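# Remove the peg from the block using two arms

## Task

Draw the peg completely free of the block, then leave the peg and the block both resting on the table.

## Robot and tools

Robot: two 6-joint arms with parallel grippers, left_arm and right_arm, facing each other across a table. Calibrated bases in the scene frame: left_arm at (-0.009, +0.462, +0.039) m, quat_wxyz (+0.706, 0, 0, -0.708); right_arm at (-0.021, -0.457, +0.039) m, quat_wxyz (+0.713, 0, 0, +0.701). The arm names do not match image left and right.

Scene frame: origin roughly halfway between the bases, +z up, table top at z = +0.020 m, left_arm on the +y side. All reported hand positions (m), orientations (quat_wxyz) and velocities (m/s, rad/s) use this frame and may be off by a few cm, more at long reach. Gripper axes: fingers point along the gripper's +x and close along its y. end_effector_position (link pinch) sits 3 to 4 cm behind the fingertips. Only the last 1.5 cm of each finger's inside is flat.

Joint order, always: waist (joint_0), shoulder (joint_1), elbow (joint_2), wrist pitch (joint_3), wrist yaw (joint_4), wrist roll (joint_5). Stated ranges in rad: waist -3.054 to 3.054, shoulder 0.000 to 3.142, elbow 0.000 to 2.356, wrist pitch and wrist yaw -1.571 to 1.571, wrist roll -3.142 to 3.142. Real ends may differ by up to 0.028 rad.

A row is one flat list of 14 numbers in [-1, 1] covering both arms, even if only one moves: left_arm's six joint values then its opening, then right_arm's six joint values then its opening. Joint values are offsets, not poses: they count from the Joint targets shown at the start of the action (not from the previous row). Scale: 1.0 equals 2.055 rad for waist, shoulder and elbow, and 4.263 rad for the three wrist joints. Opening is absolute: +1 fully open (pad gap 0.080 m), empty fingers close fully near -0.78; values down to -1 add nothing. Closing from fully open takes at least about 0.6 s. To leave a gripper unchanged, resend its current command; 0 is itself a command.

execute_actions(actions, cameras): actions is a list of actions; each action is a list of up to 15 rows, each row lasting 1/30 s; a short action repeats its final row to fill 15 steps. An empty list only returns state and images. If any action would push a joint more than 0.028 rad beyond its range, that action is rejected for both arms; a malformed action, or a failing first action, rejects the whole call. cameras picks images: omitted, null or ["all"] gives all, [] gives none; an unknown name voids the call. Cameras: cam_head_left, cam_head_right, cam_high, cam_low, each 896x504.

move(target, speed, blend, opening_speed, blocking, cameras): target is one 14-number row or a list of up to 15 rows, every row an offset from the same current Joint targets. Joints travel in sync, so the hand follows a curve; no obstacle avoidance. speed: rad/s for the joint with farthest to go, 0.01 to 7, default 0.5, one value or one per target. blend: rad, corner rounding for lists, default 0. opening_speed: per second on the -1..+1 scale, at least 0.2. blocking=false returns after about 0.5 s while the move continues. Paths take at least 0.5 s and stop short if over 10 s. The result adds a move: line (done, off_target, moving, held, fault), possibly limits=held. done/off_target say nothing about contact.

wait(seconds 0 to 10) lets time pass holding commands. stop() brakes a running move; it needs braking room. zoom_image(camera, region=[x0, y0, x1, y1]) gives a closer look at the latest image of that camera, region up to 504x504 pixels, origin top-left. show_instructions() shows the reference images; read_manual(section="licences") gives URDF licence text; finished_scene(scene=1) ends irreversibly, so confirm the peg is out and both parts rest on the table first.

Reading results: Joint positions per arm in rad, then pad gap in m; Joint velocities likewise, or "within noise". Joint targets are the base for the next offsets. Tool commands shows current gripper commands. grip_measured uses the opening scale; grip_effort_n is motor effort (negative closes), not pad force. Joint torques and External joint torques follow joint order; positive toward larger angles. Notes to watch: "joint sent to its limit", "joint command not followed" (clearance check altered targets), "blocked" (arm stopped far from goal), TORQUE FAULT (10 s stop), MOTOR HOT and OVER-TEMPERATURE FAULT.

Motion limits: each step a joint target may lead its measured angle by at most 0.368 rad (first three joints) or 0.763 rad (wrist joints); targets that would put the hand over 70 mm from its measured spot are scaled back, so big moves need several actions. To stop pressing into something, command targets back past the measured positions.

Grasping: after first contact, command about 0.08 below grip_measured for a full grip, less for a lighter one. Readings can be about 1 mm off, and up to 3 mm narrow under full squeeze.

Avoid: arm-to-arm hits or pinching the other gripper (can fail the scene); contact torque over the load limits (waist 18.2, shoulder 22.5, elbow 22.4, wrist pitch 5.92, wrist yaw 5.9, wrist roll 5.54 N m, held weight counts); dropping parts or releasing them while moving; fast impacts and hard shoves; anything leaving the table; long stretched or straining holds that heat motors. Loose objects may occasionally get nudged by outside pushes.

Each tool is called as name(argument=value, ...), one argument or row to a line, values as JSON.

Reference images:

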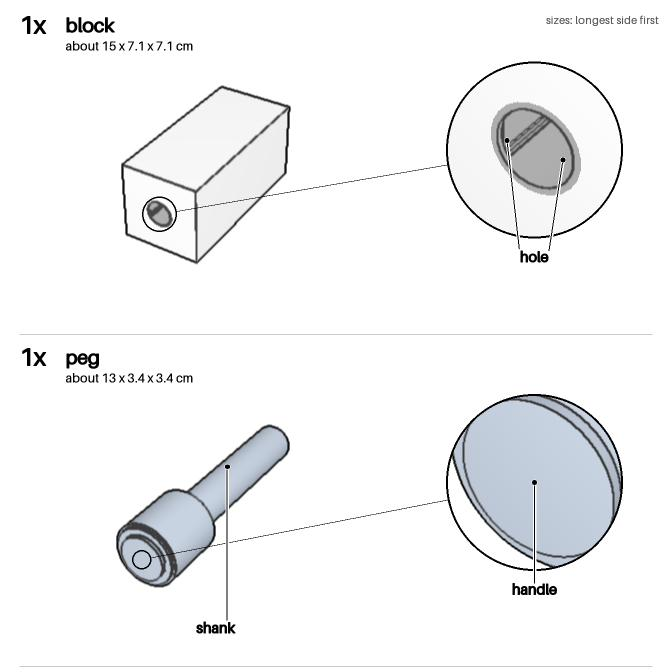

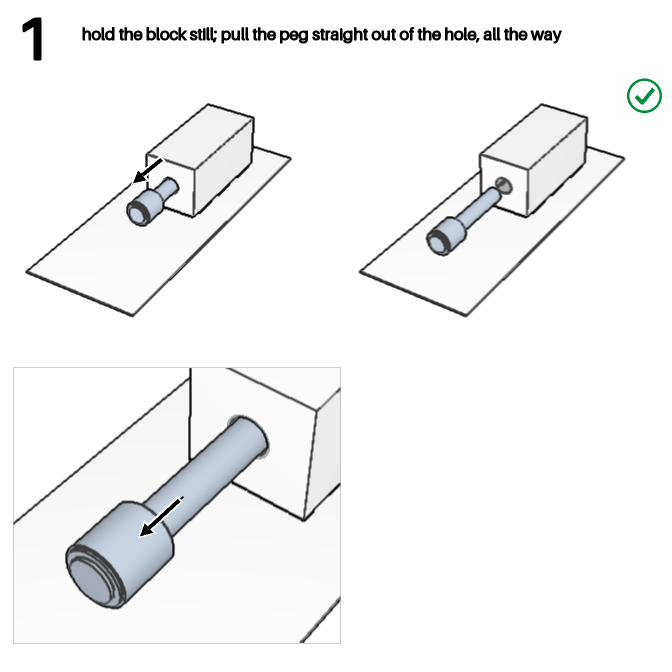

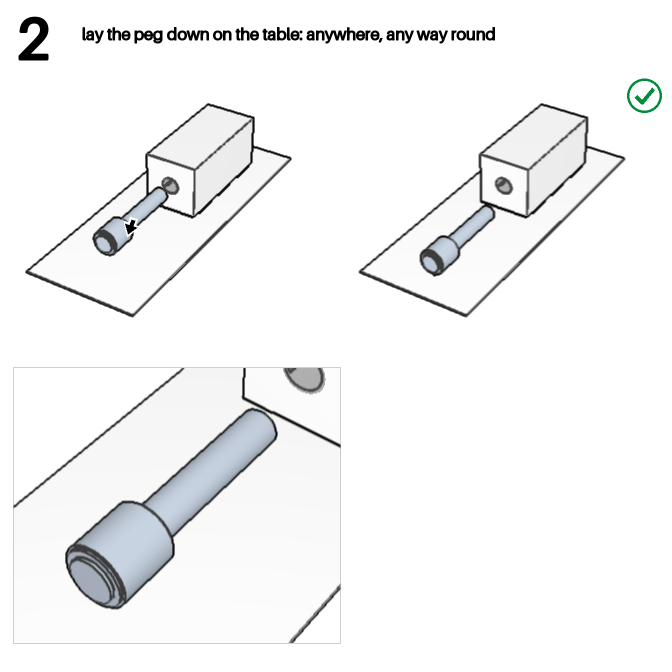

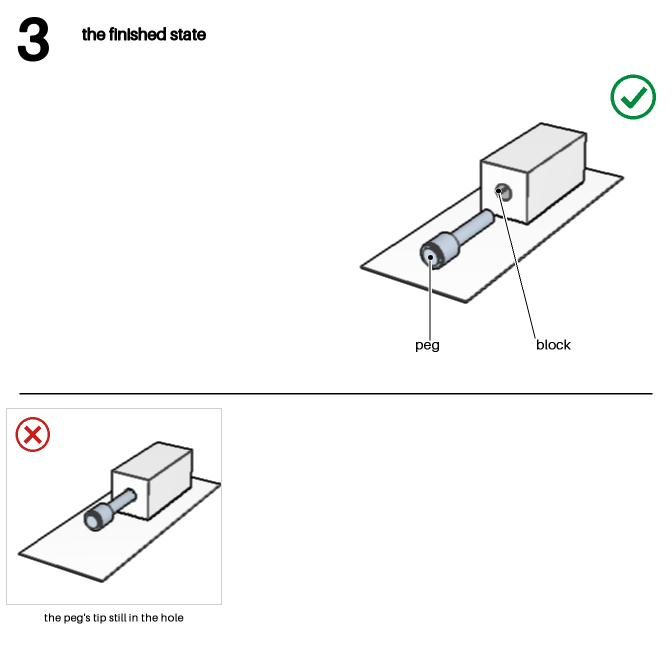

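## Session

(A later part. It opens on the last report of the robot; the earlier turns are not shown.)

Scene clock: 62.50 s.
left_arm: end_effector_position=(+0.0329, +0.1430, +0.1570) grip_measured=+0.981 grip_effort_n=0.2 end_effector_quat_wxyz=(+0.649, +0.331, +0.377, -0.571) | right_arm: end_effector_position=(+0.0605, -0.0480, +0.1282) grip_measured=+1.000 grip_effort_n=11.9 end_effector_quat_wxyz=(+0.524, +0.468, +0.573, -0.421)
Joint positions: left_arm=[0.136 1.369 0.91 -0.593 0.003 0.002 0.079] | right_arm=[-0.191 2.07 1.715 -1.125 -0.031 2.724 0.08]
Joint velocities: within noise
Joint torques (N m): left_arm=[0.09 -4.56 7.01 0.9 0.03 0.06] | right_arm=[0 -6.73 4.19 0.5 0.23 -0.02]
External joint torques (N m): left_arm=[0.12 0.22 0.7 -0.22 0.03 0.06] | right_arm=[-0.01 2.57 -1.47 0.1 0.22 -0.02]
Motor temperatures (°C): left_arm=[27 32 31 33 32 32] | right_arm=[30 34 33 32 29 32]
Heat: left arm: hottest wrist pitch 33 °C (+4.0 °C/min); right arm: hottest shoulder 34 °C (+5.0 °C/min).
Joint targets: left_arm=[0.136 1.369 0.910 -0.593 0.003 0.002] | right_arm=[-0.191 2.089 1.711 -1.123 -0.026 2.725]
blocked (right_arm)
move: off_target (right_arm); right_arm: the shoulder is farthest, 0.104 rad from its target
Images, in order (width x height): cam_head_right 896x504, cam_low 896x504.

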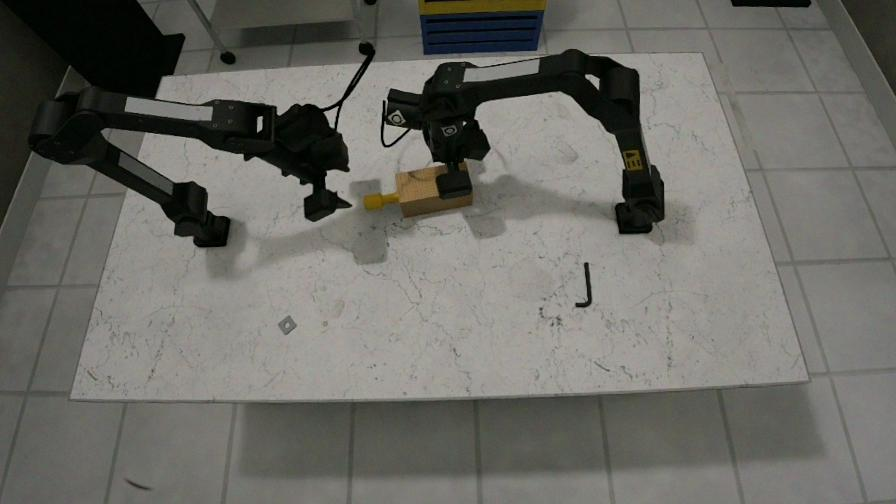

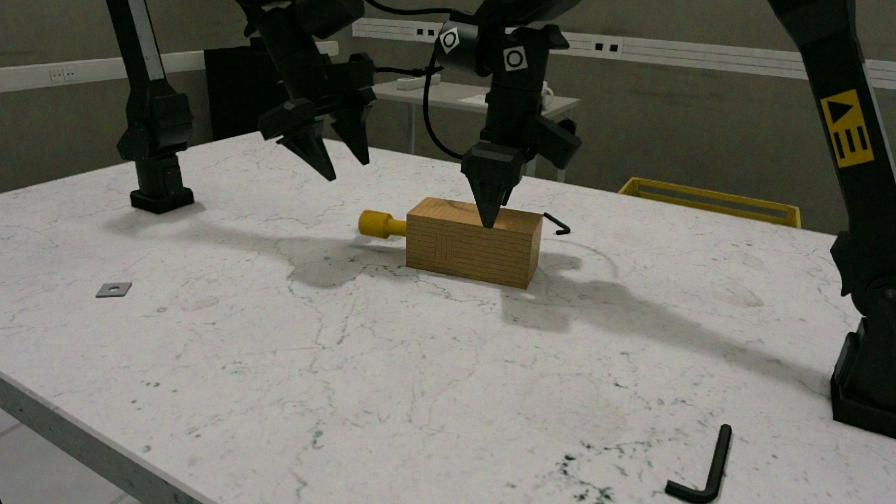

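move(
  target=[
    [0,0,0,0,0,0,1,0.0044,0.0243,0.0686,-0.0375,0.0059,0.004,1],
    [0,0,0,0,0,0,1,0.0044,0.0300,0.0350,-0.0190,0.0059,0.004,1],
  ],
  cameras=["cam_low","cam_head_right","cam_high"],
  speed=0.2,
)

zoom_image(
  camera="cam_low",
  region=[440, 150, 560, 250],
)

Scene clock: 68.90 s.
left_arm: end_effector_position=(+0.0329, +0.1430, +0.1570) grip_measured=+0.981 grip_effort_n=0.2 end_effector_quat_wxyz=(+0.649, +0.331, +0.377, -0.571) | right_arm: end_effector_position=(+0.0611, -0.0490, +0.1265) grip_measured=+1.000 grip_effort_n=11.4 end_effector_quat_wxyz=(+0.541, +0.453, +0.554, -0.442)
Joint positions: left_arm=[0.136 1.369 0.91 -0.593 0.003 0.002 0.079] | right_arm=[-0.185 2.129 1.801 -1.221 -0.009 2.737 0.08]
Joint velocities: within noise
Joint torques (N m): left_arm=[0 -4.66 7.08 0.86 0 0.05] | right_arm=[0.25 -6.66 2.67 1.59 0.33 0.15]
External joint torques (N m): left_arm=[0 0.15 0.74 -0.26 0 0.05] | right_arm=[0.23 2.82 -2.85 1.3 0.32 0.15]
Motor temperatures (°C): left_arm=[27 32 31 33 32 32] | right_arm=[30 36 33 31 29 32]
Heat: left arm: hottest wrist pitch 33 °C (+3.0 °C/min); right arm: hottest shoulder 36 °C (+7.0 °C/min).
Joint targets: left_arm=[0.136 1.369 0.910 -0.593 0.003 0.002] | right_arm=[-0.182 2.150 1.783 -1.204 -0.001 2.742]
move: done
Images, in order (width x height): cam_head_right 896x504, cam_high 896x504, cam_low 896x504.

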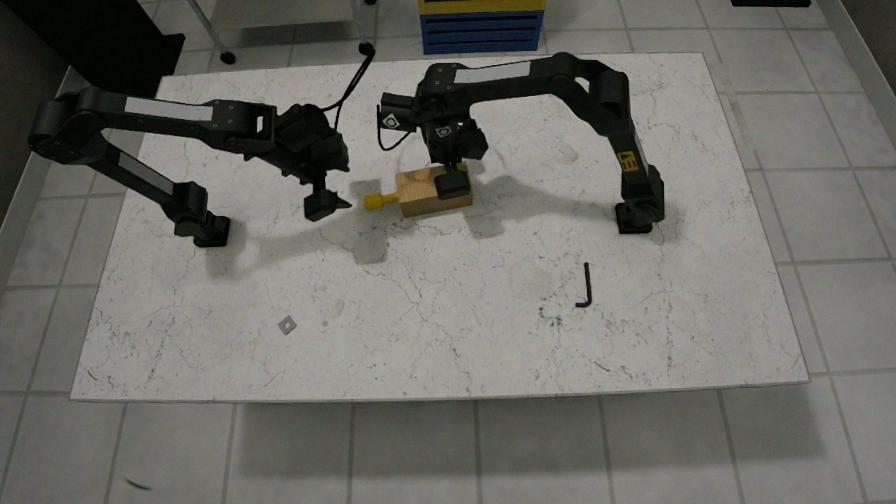

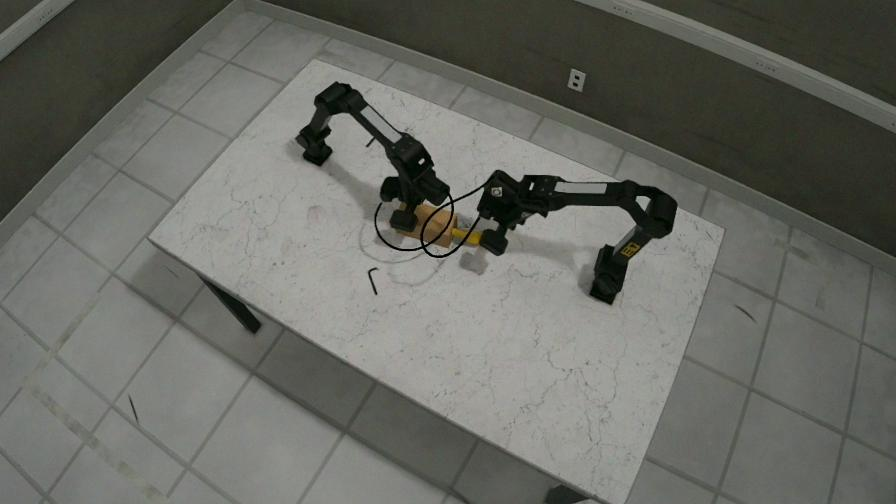

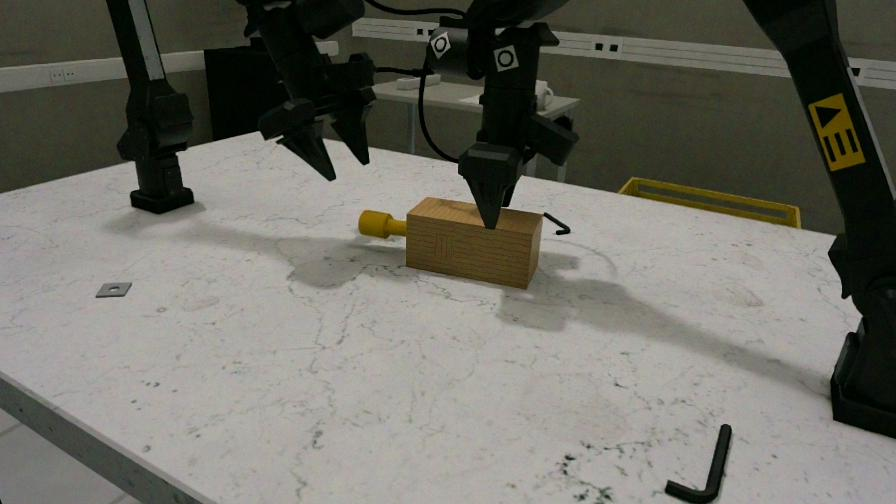

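Scaled by 4.200.

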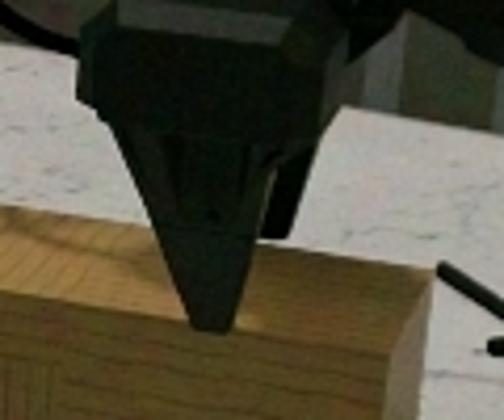

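move(
  target=[
    [0,0,0,0,0,0,1,0,-0.0042,0.0240,-0.0131,0,0,1],
    [0,0,0,0,0,0,1,0.0034,-0.0042,0.0240,-0.0131,0,0.0017,1],
    [0,0,0,0,0,0,1,0.0034,0.0068,-0.0206,0.0128,0,0.0017,1],
  ],
  cameras=["cam_low","cam_head_right","cam_high"],
  speed=0.2,
)

zoom_image(
  camera="cam_low",
  region=[440, 150, 560, 250],
)

Scene clock: 73.47 s.
left_arm: end_effector_position=(+0.0329, +0.1430, +0.1570) grip_measured=+0.981 grip_effort_n=-0.2 end_effector_quat_wxyz=(+0.649, +0.331, +0.377, -0.571) | right_arm: end_effector_position=(+0.0584, -0.0478, +0.1037) grip_measured=+1.000 grip_effort_n=11.9 end_effector_quat_wxyz=(+0.544, +0.450, +0.552, -0.443)
Joint positions: left_arm=[0.136 1.369 0.91 -0.593 0.003 0.002 0.079] | right_arm=[-0.176 2.151 1.746 -1.152 -0.005 2.744 0.08]
Joint velocities: within noise
Joint torques (N m): left_arm=[0.13 -4.74 7.04 0.88 0 0.04] | right_arm=[0.32 -7.79 3.89 0.36 0.21 0.16]
External joint torques (N m): left_arm=[0.11 0.06 0.7 -0.25 0.01 0.04] | right_arm=[0.31 1.86 -1.6 0.1 0.19 0.16]
Motor temperatures (°C): left_arm=[27 32 31 33 32 32] | right_arm=[30 36 33 31 29 32]
Heat: left arm: hottest wrist pitch 33 °C (+3.0 °C/min); right arm: hottest shoulder 36 °C (+7.1 °C/min).
Joint targets: left_arm=[0.136 1.369 0.910 -0.593 0.003 0.002] | right_arm=[-0.175 2.165 1.740 -1.149 -0.001 2.749]
move: done
Images, in order (width x height): cam_head_right 896x504, cam_high 896x504, cam_low 896x504.

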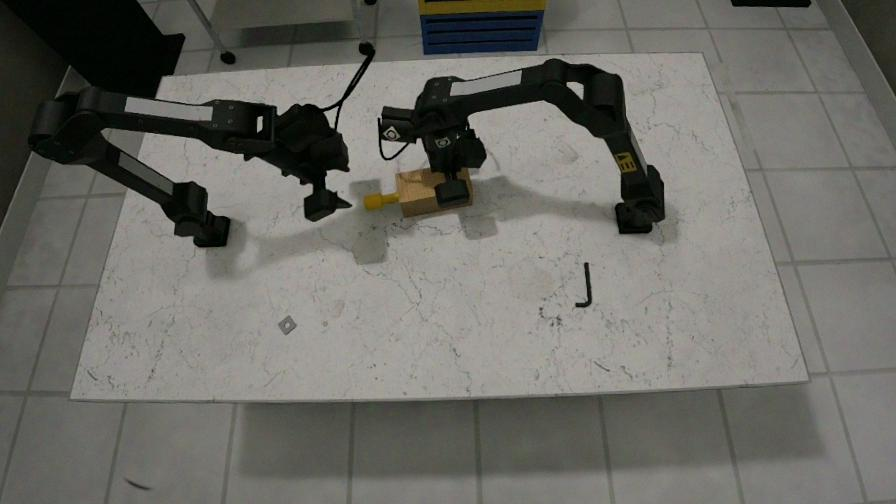

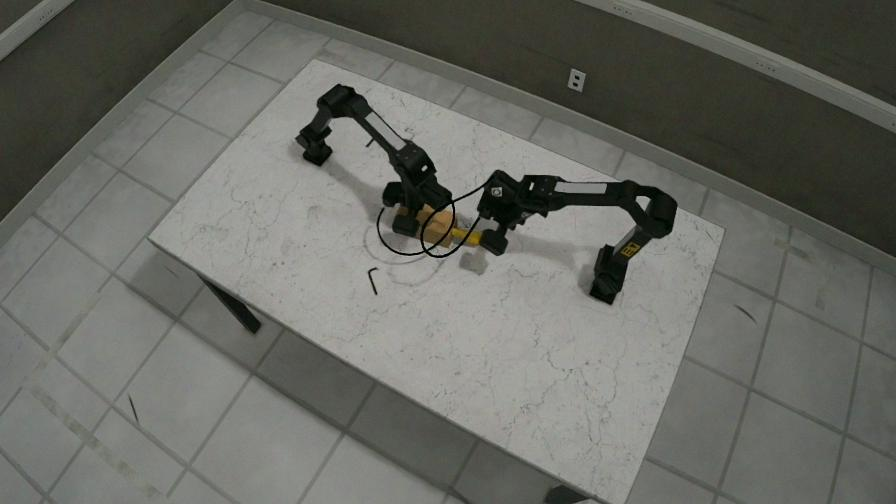

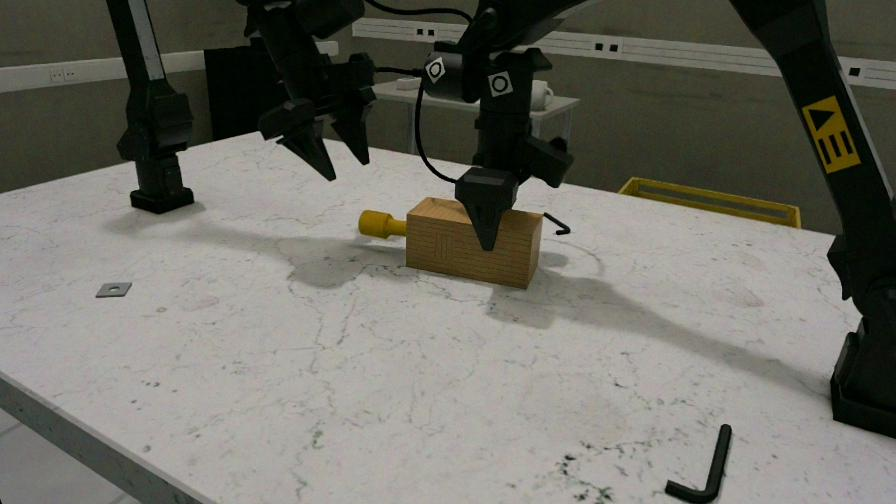

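Scaled by 4.200.

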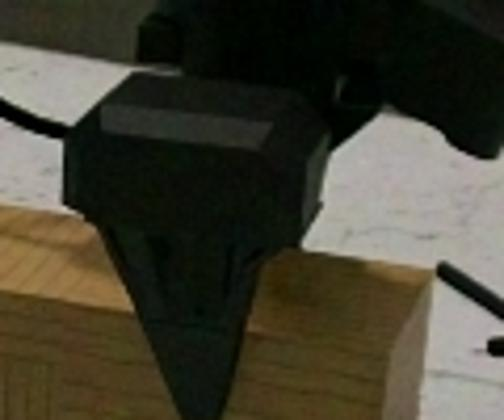

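move(
  target=[
    [0,0,0,0,0,0,1,0,0.0043,-0.0298,0.0172,0,0,1],
    [0,0,0,0,0,0,1,0,0.0043,-0.0298,0.0172,0,0,0.68],
  ],
  opening_speed=0.3,
  speed=0.2,
)

zoom_image(
  camera="cam_low",
  region=[240, 100, 600, 300],
)

zoom_image(
  camera="cam_head_right",
  region=[290, 130, 490, 250],
)

zoom_image(
  camera="cam_head_left",
  region=[290, 130, 490, 250],
)

Scene clock: 79.23 s.
left_arm: end_effector_position=(+0.0329, +0.1430, +0.1570) grip_measured=+0.981 grip_effort_n=0.2 end_effector_quat_wxyz=(+0.649, +0.331, +0.377, -0.571) | right_arm: end_effector_position=(+0.0571, -0.0487, +0.0850) grip_measured=+0.754 grip_effort_n=-83.5 end_effector_quat_wxyz=(+0.544, +0.450, +0.553, -0.442)
Joint positions: left_arm=[0.136 1.369 0.91 -0.593 0.003 0.002 0.079] | right_arm=[-0.174 2.16 1.684 -1.079 -0.006 2.745 0.069]
Joint velocities: within noise
Joint torques (N m): left_arm=[0.02 -4.72 7.05 0.89 0 0.05] | right_arm=[-0.03 -7.64 3.88 0.39 0.25 0.13]
External joint torques (N m): left_arm=[0.03 0.08 0.71 -0.24 0 0.05] | right_arm=[-0.07 1.94 -1.52 0.13 0.22 0.13]
Motor temperatures (°C): left_arm=[27 32 31 33 32 32] | right_arm=[30 37 33 31 29 32]
Heat: left arm: hottest wrist pitch 33 °C (+3.0 °C/min); right arm: hottest shoulder 37 °C (+8.1 °C/min).
Joint targets: left_arm=[0.136 1.369 0.910 -0.593 0.003 0.002] | right_arm=[-0.174 2.173 1.679 -1.076 -0.001 2.749]
move: done

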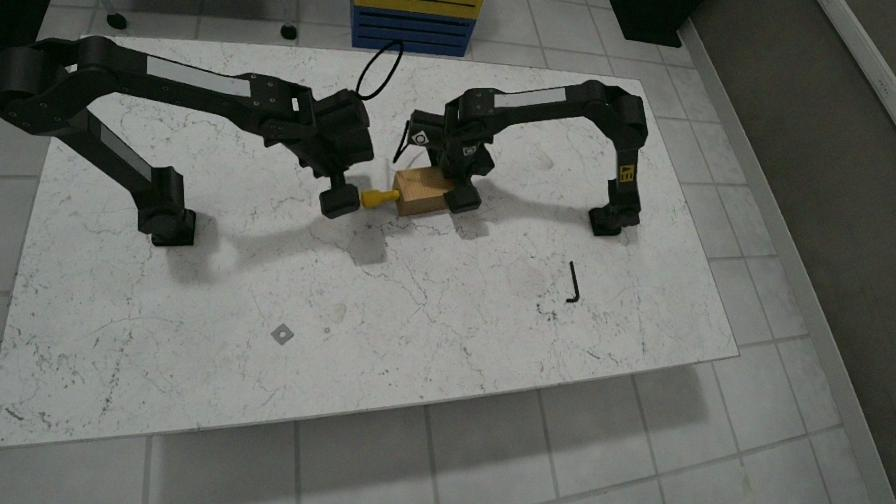

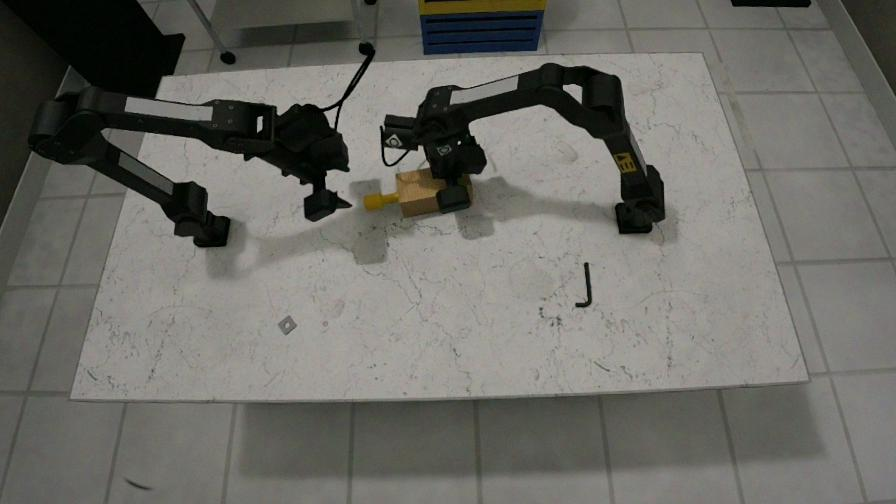

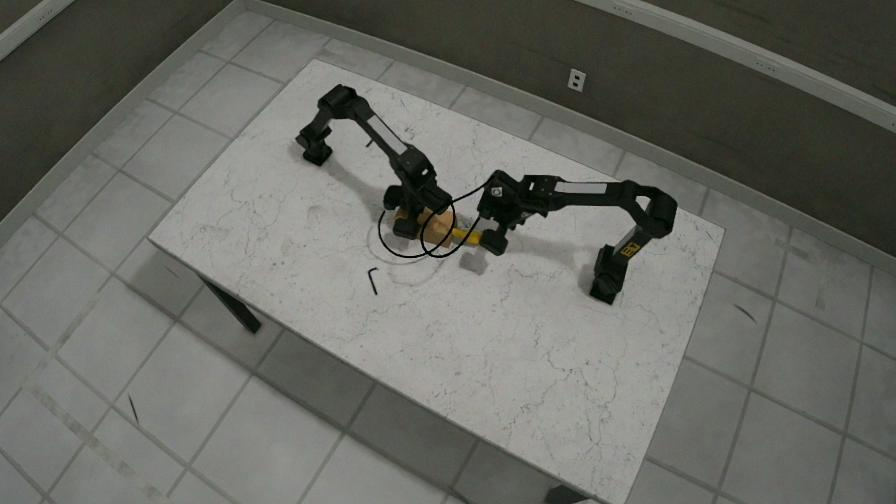

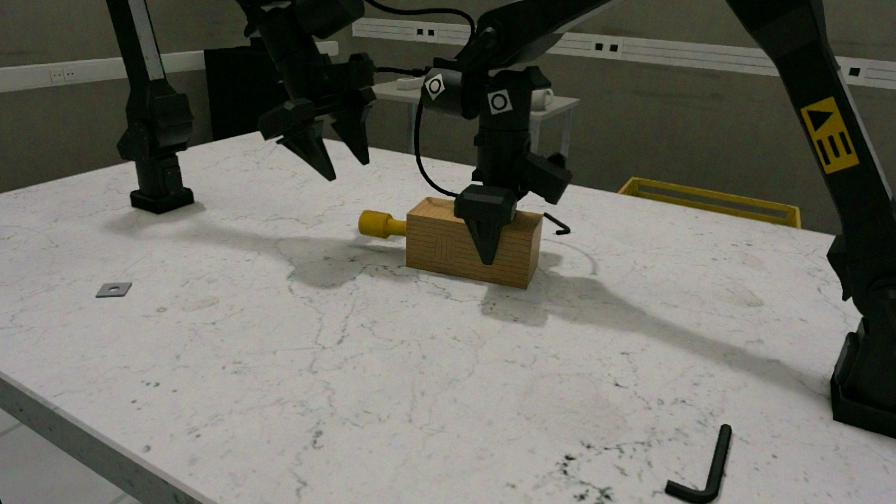

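Scaled by 1.400.

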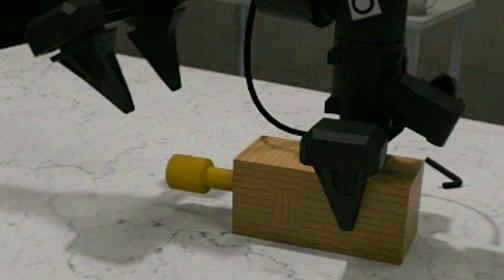

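Scaled by 2.520.

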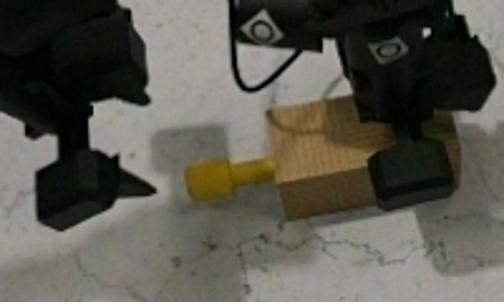

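Scaled by 2.520.

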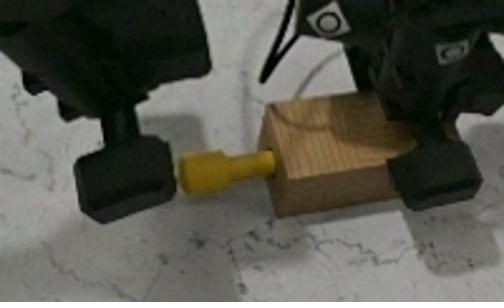

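move(
  target=[
    [-0.0333,0.0154,-0.0448,0.0301,-0.0169,-0.0286,1,0,0,0,0,0,0,0.68],
    [-0.0333,0.1226,-0.0577,0.088,-0.0169,-0.0286,1,0,0,0,0,0,0,0.68],
  ],
  speed=0.25,
)

zoom_image(
  camera="cam_low",
  region=[300, 130, 500, 290],
)

zoom_image(
  camera="cam_head_right",
  region=[320, 150, 480, 250],
)

zoom_image(
  camera="cam_high",
  region=[400, 180, 540, 280],
)

Scene clock: 97.30 s.
left_arm: end_effector_position=(+0.0245, +0.1088, +0.0832) grip_measured=+0.981 grip_effort_n=0.2 end_effector_quat_wxyz=(+0.674, +0.310, +0.382, -0.552) | right_arm: end_effector_position=(+0.0571, -0.0487, +0.0850) grip_measured=+0.754 grip_effort_n=-83.5 end_effector_quat_wxyz=(+0.544, +0.450, +0.553, -0.442)
Joint positions: left_arm=[0.071 1.609 0.799 -0.22 -0.066 -0.116 0.079] | right_arm=[-0.174 2.16 1.684 -1.079 -0.006 2.745 0.069]
Joint velocities: within noise
Joint torques (N m): left_arm=[-0.19 -4.35 5.33 1.03 -0.17 -0.08] | right_arm=[-0.04 -7.64 3.94 0.39 0.23 0.14]
External joint torques (N m): left_arm=[-0.14 1.6 -0.35 -0.11 -0.14 -0.08] | right_arm=[-0.03 1.91 -1.44 0.13 0.21 0.14]
Motor temperatures (°C): left_arm=[27 31 32 33 32 32] | right_arm=[30 42 33 30 29 32]
Heat: left arm: hottest wrist pitch 33 °C (+2.0 °C/min); right arm: hottest shoulder 42 °C (+12.1 °C/min).
Joint targets: left_arm=[0.068 1.621 0.791 -0.218 -0.069 -0.120] | right_arm=[-0.174 2.173 1.679 -1.076 -0.001 2.749]
move: done

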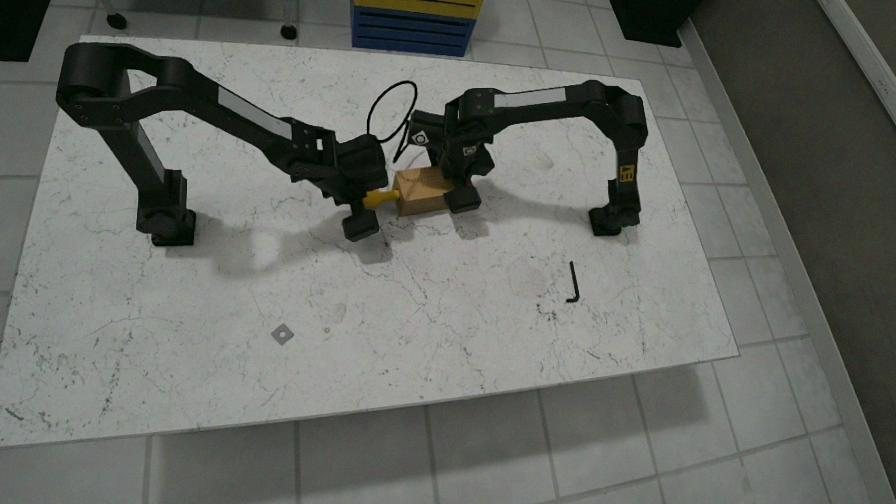

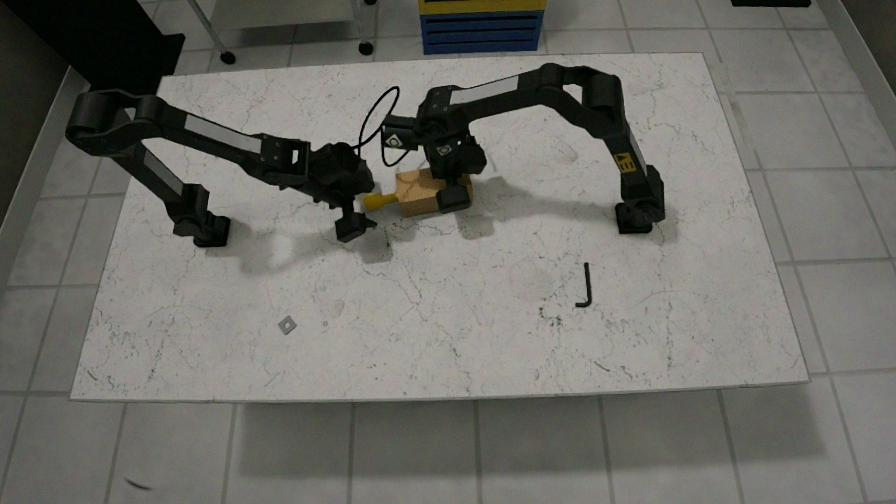

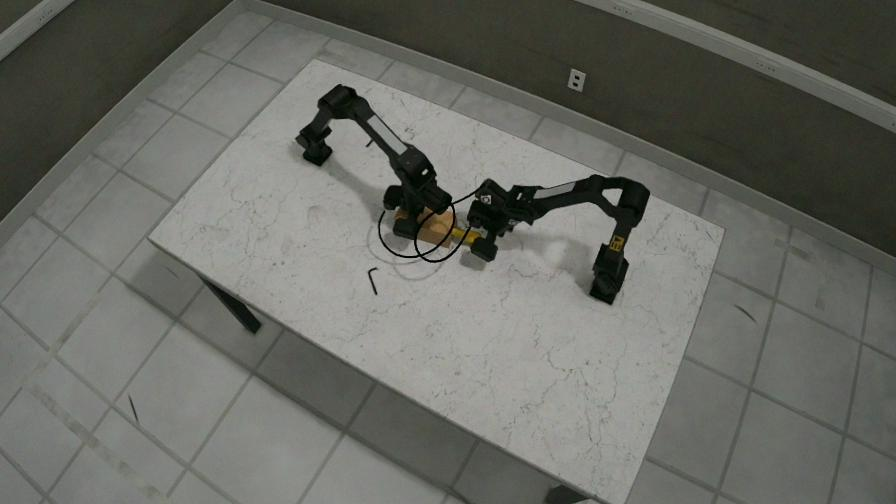

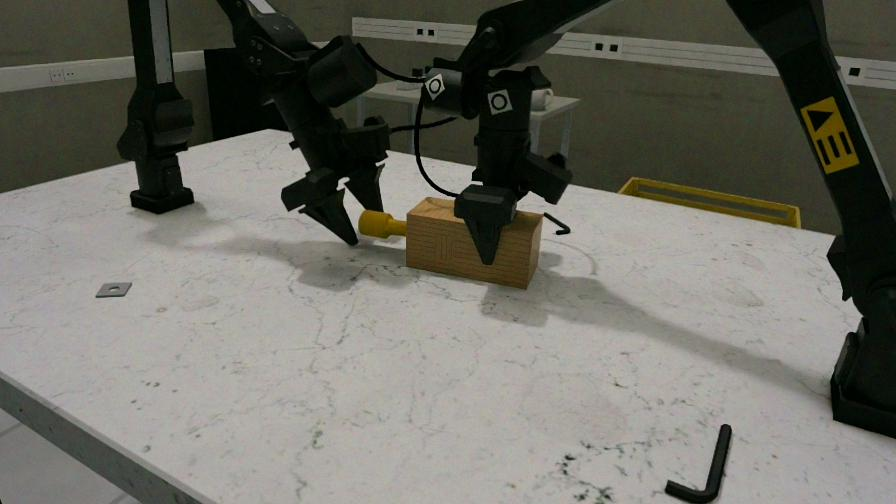

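Scaled by 2.520.

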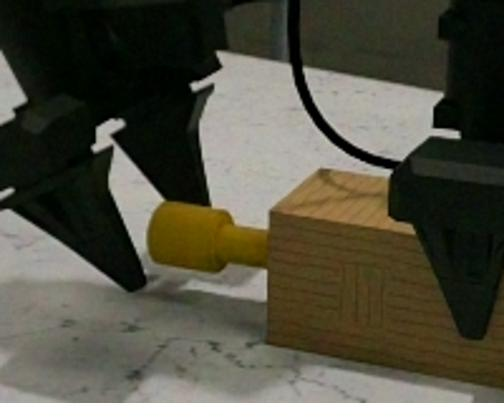

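Scaled by 3.150.

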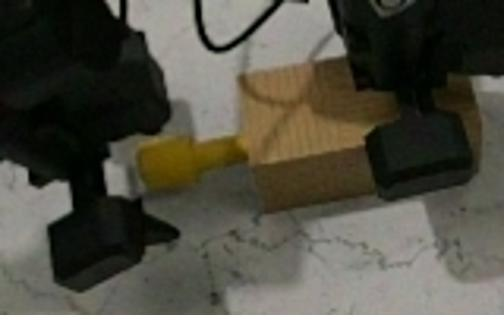

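Scaled by 3.600.

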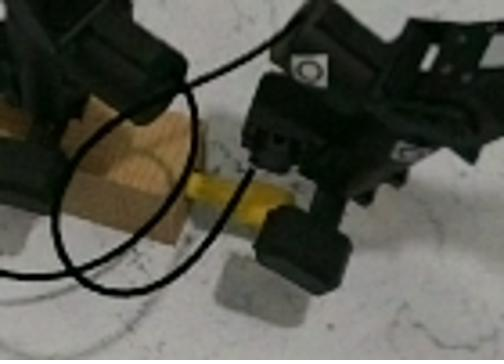

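move(
  target=[0.0154,0.0168,0.0093,0.0038,0.0038,0.0066,1,0,0,0,0,0,0,0.68],
  speed=0.25,
  cameras=["cam_low","cam_head_right"],
)

zoom_image(
  camera="cam_low",
  region=[300, 130, 500, 290],
)

zoom_image(
  camera="cam_head_right",
  region=[320, 150, 480, 250],
)

Scene clock: 109.97 s.
left_arm: end_effector_position=(+0.0320, +0.1086, +0.0737) grip_measured=+0.981 grip_effort_n=0.2 end_effector_quat_wxyz=(+0.672, +0.315, +0.388, -0.547) | right_arm: end_effector_position=(+0.0571, -0.0487, +0.0850) grip_measured=+0.754 grip_effort_n=-83.5 end_effector_quat_wxyz=(+0.544, +0.450, +0.553, -0.442)
Joint positions: left_arm=[0.096 1.643 0.799 -0.204 -0.055 -0.097 0.079] | right_arm=[-0.174 2.16 1.684 -1.079 -0.006 2.745 0.069]
Joint velocities: within noise
Joint torques (N m): left_arm=[0.27 -4.48 7.57 1.05 0 0.21] | right_arm=[-0.08 -7.62 3.91 0.38 0.23 0.12]
External joint torques (N m): left_arm=[0.28 1.61 2.01 -0.07 0.03 0.21] | right_arm=[-0.04 1.87 -1.44 0.12 0.21 0.12]
Motor temperatures (°C): left_arm=[27 32 32 33 32 32] | right_arm=[30 44 33 30 29 32]
Heat: left arm: hottest wrist pitch 33 °C (+1.0 °C/min); right arm: hottest shoulder 44 °C (+12.0 °C/min).
Joint targets: left_arm=[0.099 1.656 0.811 -0.202 -0.053 -0.092] | right_arm=[-0.174 2.173 1.679 -1.076 -0.001 2.749]
move: done
Images, in order (width x height): cam_head_right 896x504, cam_low 896x504.

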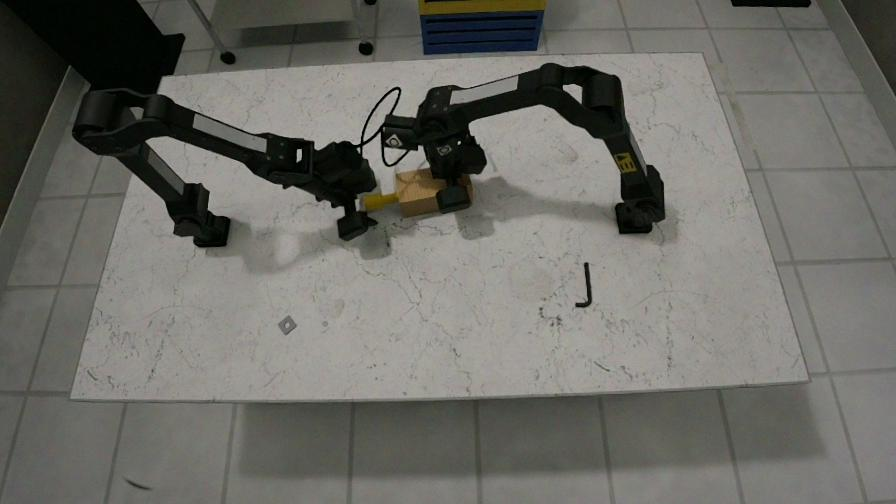

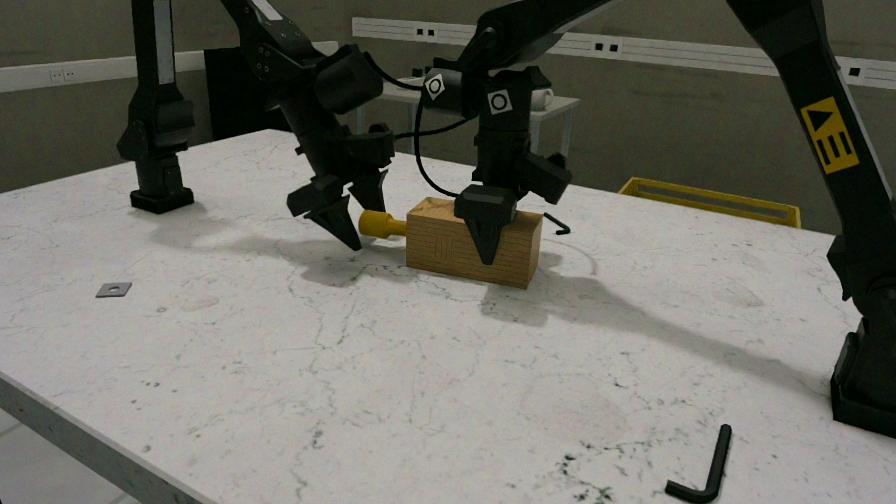

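Scaled by 2.520.

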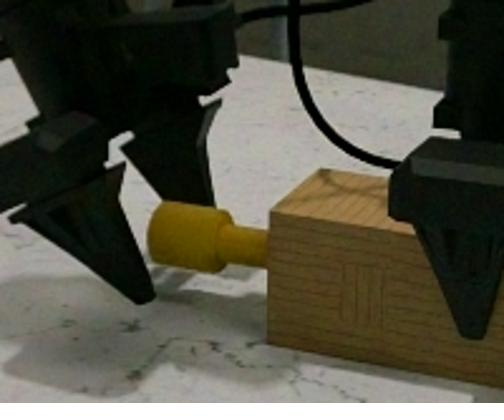

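Scaled by 3.150.

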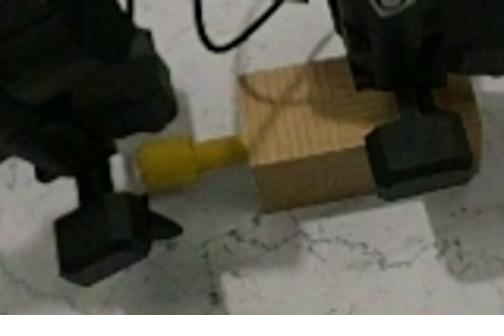

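move(
  target=[
    [0,0.0079,0.0155,-0.0037,0,0,1,0,0,0,0,0,0,0.68],
    [0,0.0079,0.0155,-0.0037,0,0,-0.14,0,0,0,0,0,0,0.68],
  ],
  speed=0.25,
  opening_speed=0.6,
)

zoom_image(
  camera="cam_low",
  region=[300, 130, 560, 300],
)

zoom_image(
  camera="cam_head_right",
  region=[320, 150, 480, 250],
)

Scene clock: 118.53 s.
left_arm: end_effector_position=(+0.0347, +0.1023, +0.0767) grip_measured=-0.105 grip_effort_n=-83.5 end_effector_quat_wxyz=(+0.673, +0.314, +0.388, -0.545) | right_arm: end_effector_position=(+0.0571, -0.0487, +0.0850) grip_measured=+0.754 grip_effort_n=-83.5 end_effector_quat_wxyz=(+0.544, +0.450, +0.553, -0.442)
Joint positions: left_arm=[0.102 1.659 0.831 -0.219 -0.056 -0.096 0.03] | right_arm=[-0.174 2.16 1.684 -1.079 -0.006 2.745 0.069]
Joint velocities: within noise
Joint torques (N m): left_arm=[-0.15 -4.7 7.76 0.98 0.09 0.16] | right_arm=[-0.06 -7.56 3.9 0.37 0.25 0.11]
External joint torques (N m): left_arm=[-0.12 1.54 2.14 -0.15 0.12 0.15] | right_arm=[-0.19 1.96 -1.46 0.11 0.24 0.11]
Motor temperatures (°C): left_arm=[27 32 33 33 32 32] | right_arm=[30 45 33 30 29 32]
Heat: left arm: hottest elbow 33 °C (+3.0 °C/min); right arm: hottest shoulder 45 °C (+11.1 °C/min).
Joint targets: left_arm=[0.099 1.672 0.842 -0.217 -0.053 -0.092] | right_arm=[-0.174 2.173 1.679 -1.076 -0.001 2.749]
move: done

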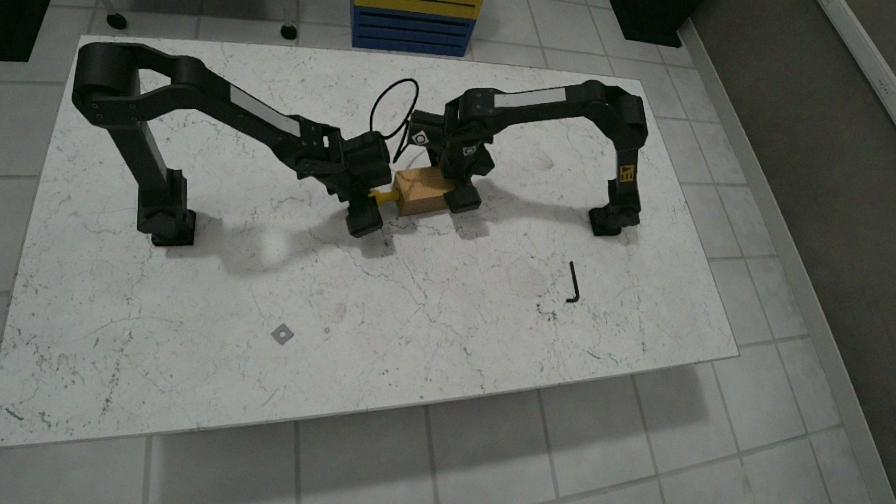

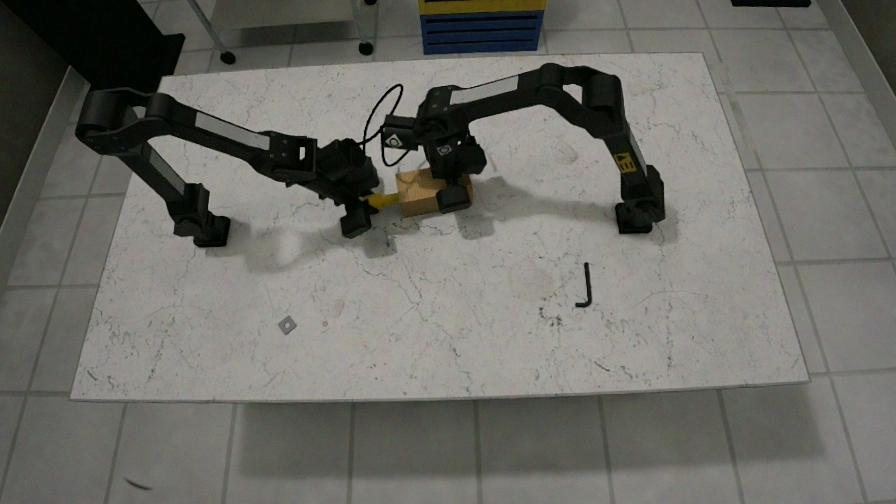

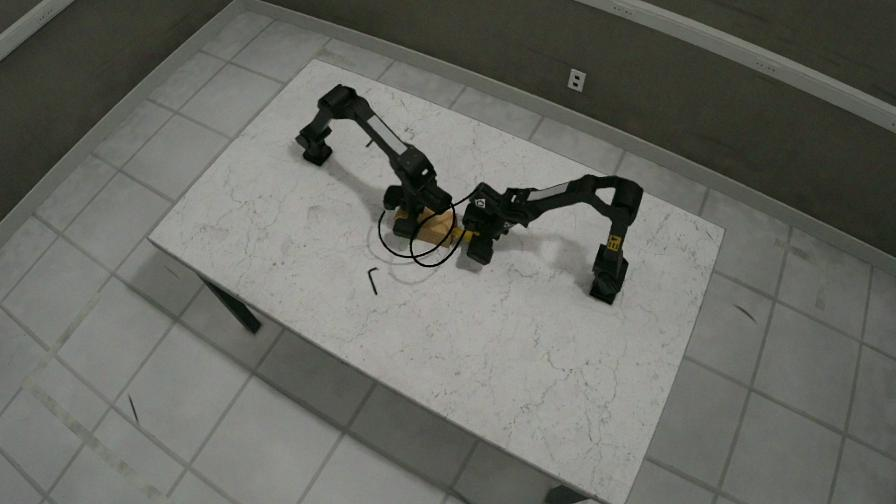

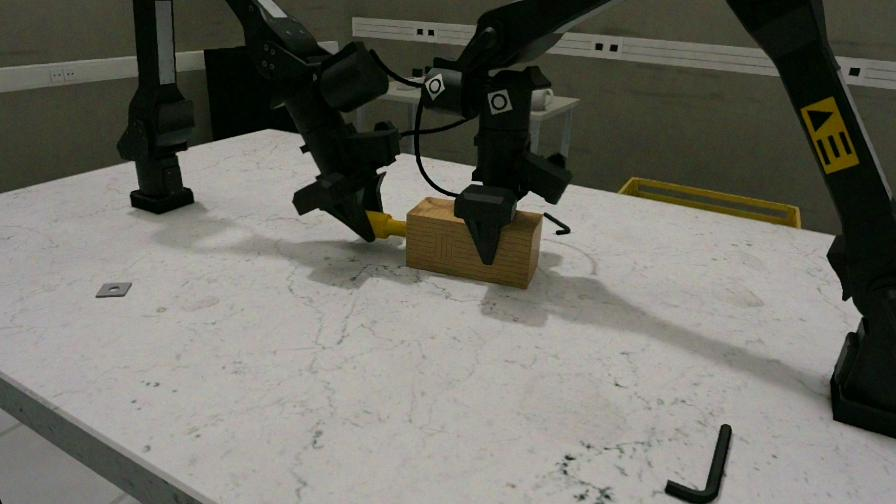

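Scaled by 1.938.

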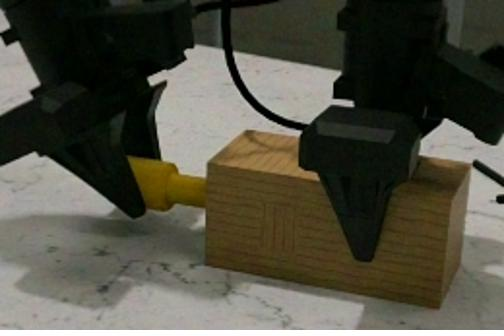

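Scaled by 3.150.

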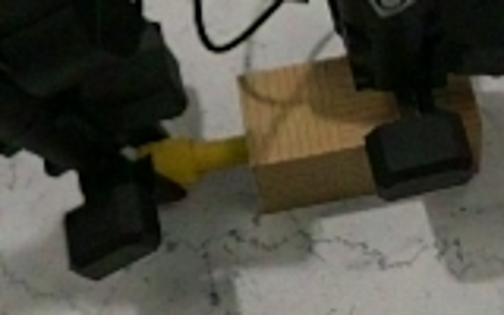

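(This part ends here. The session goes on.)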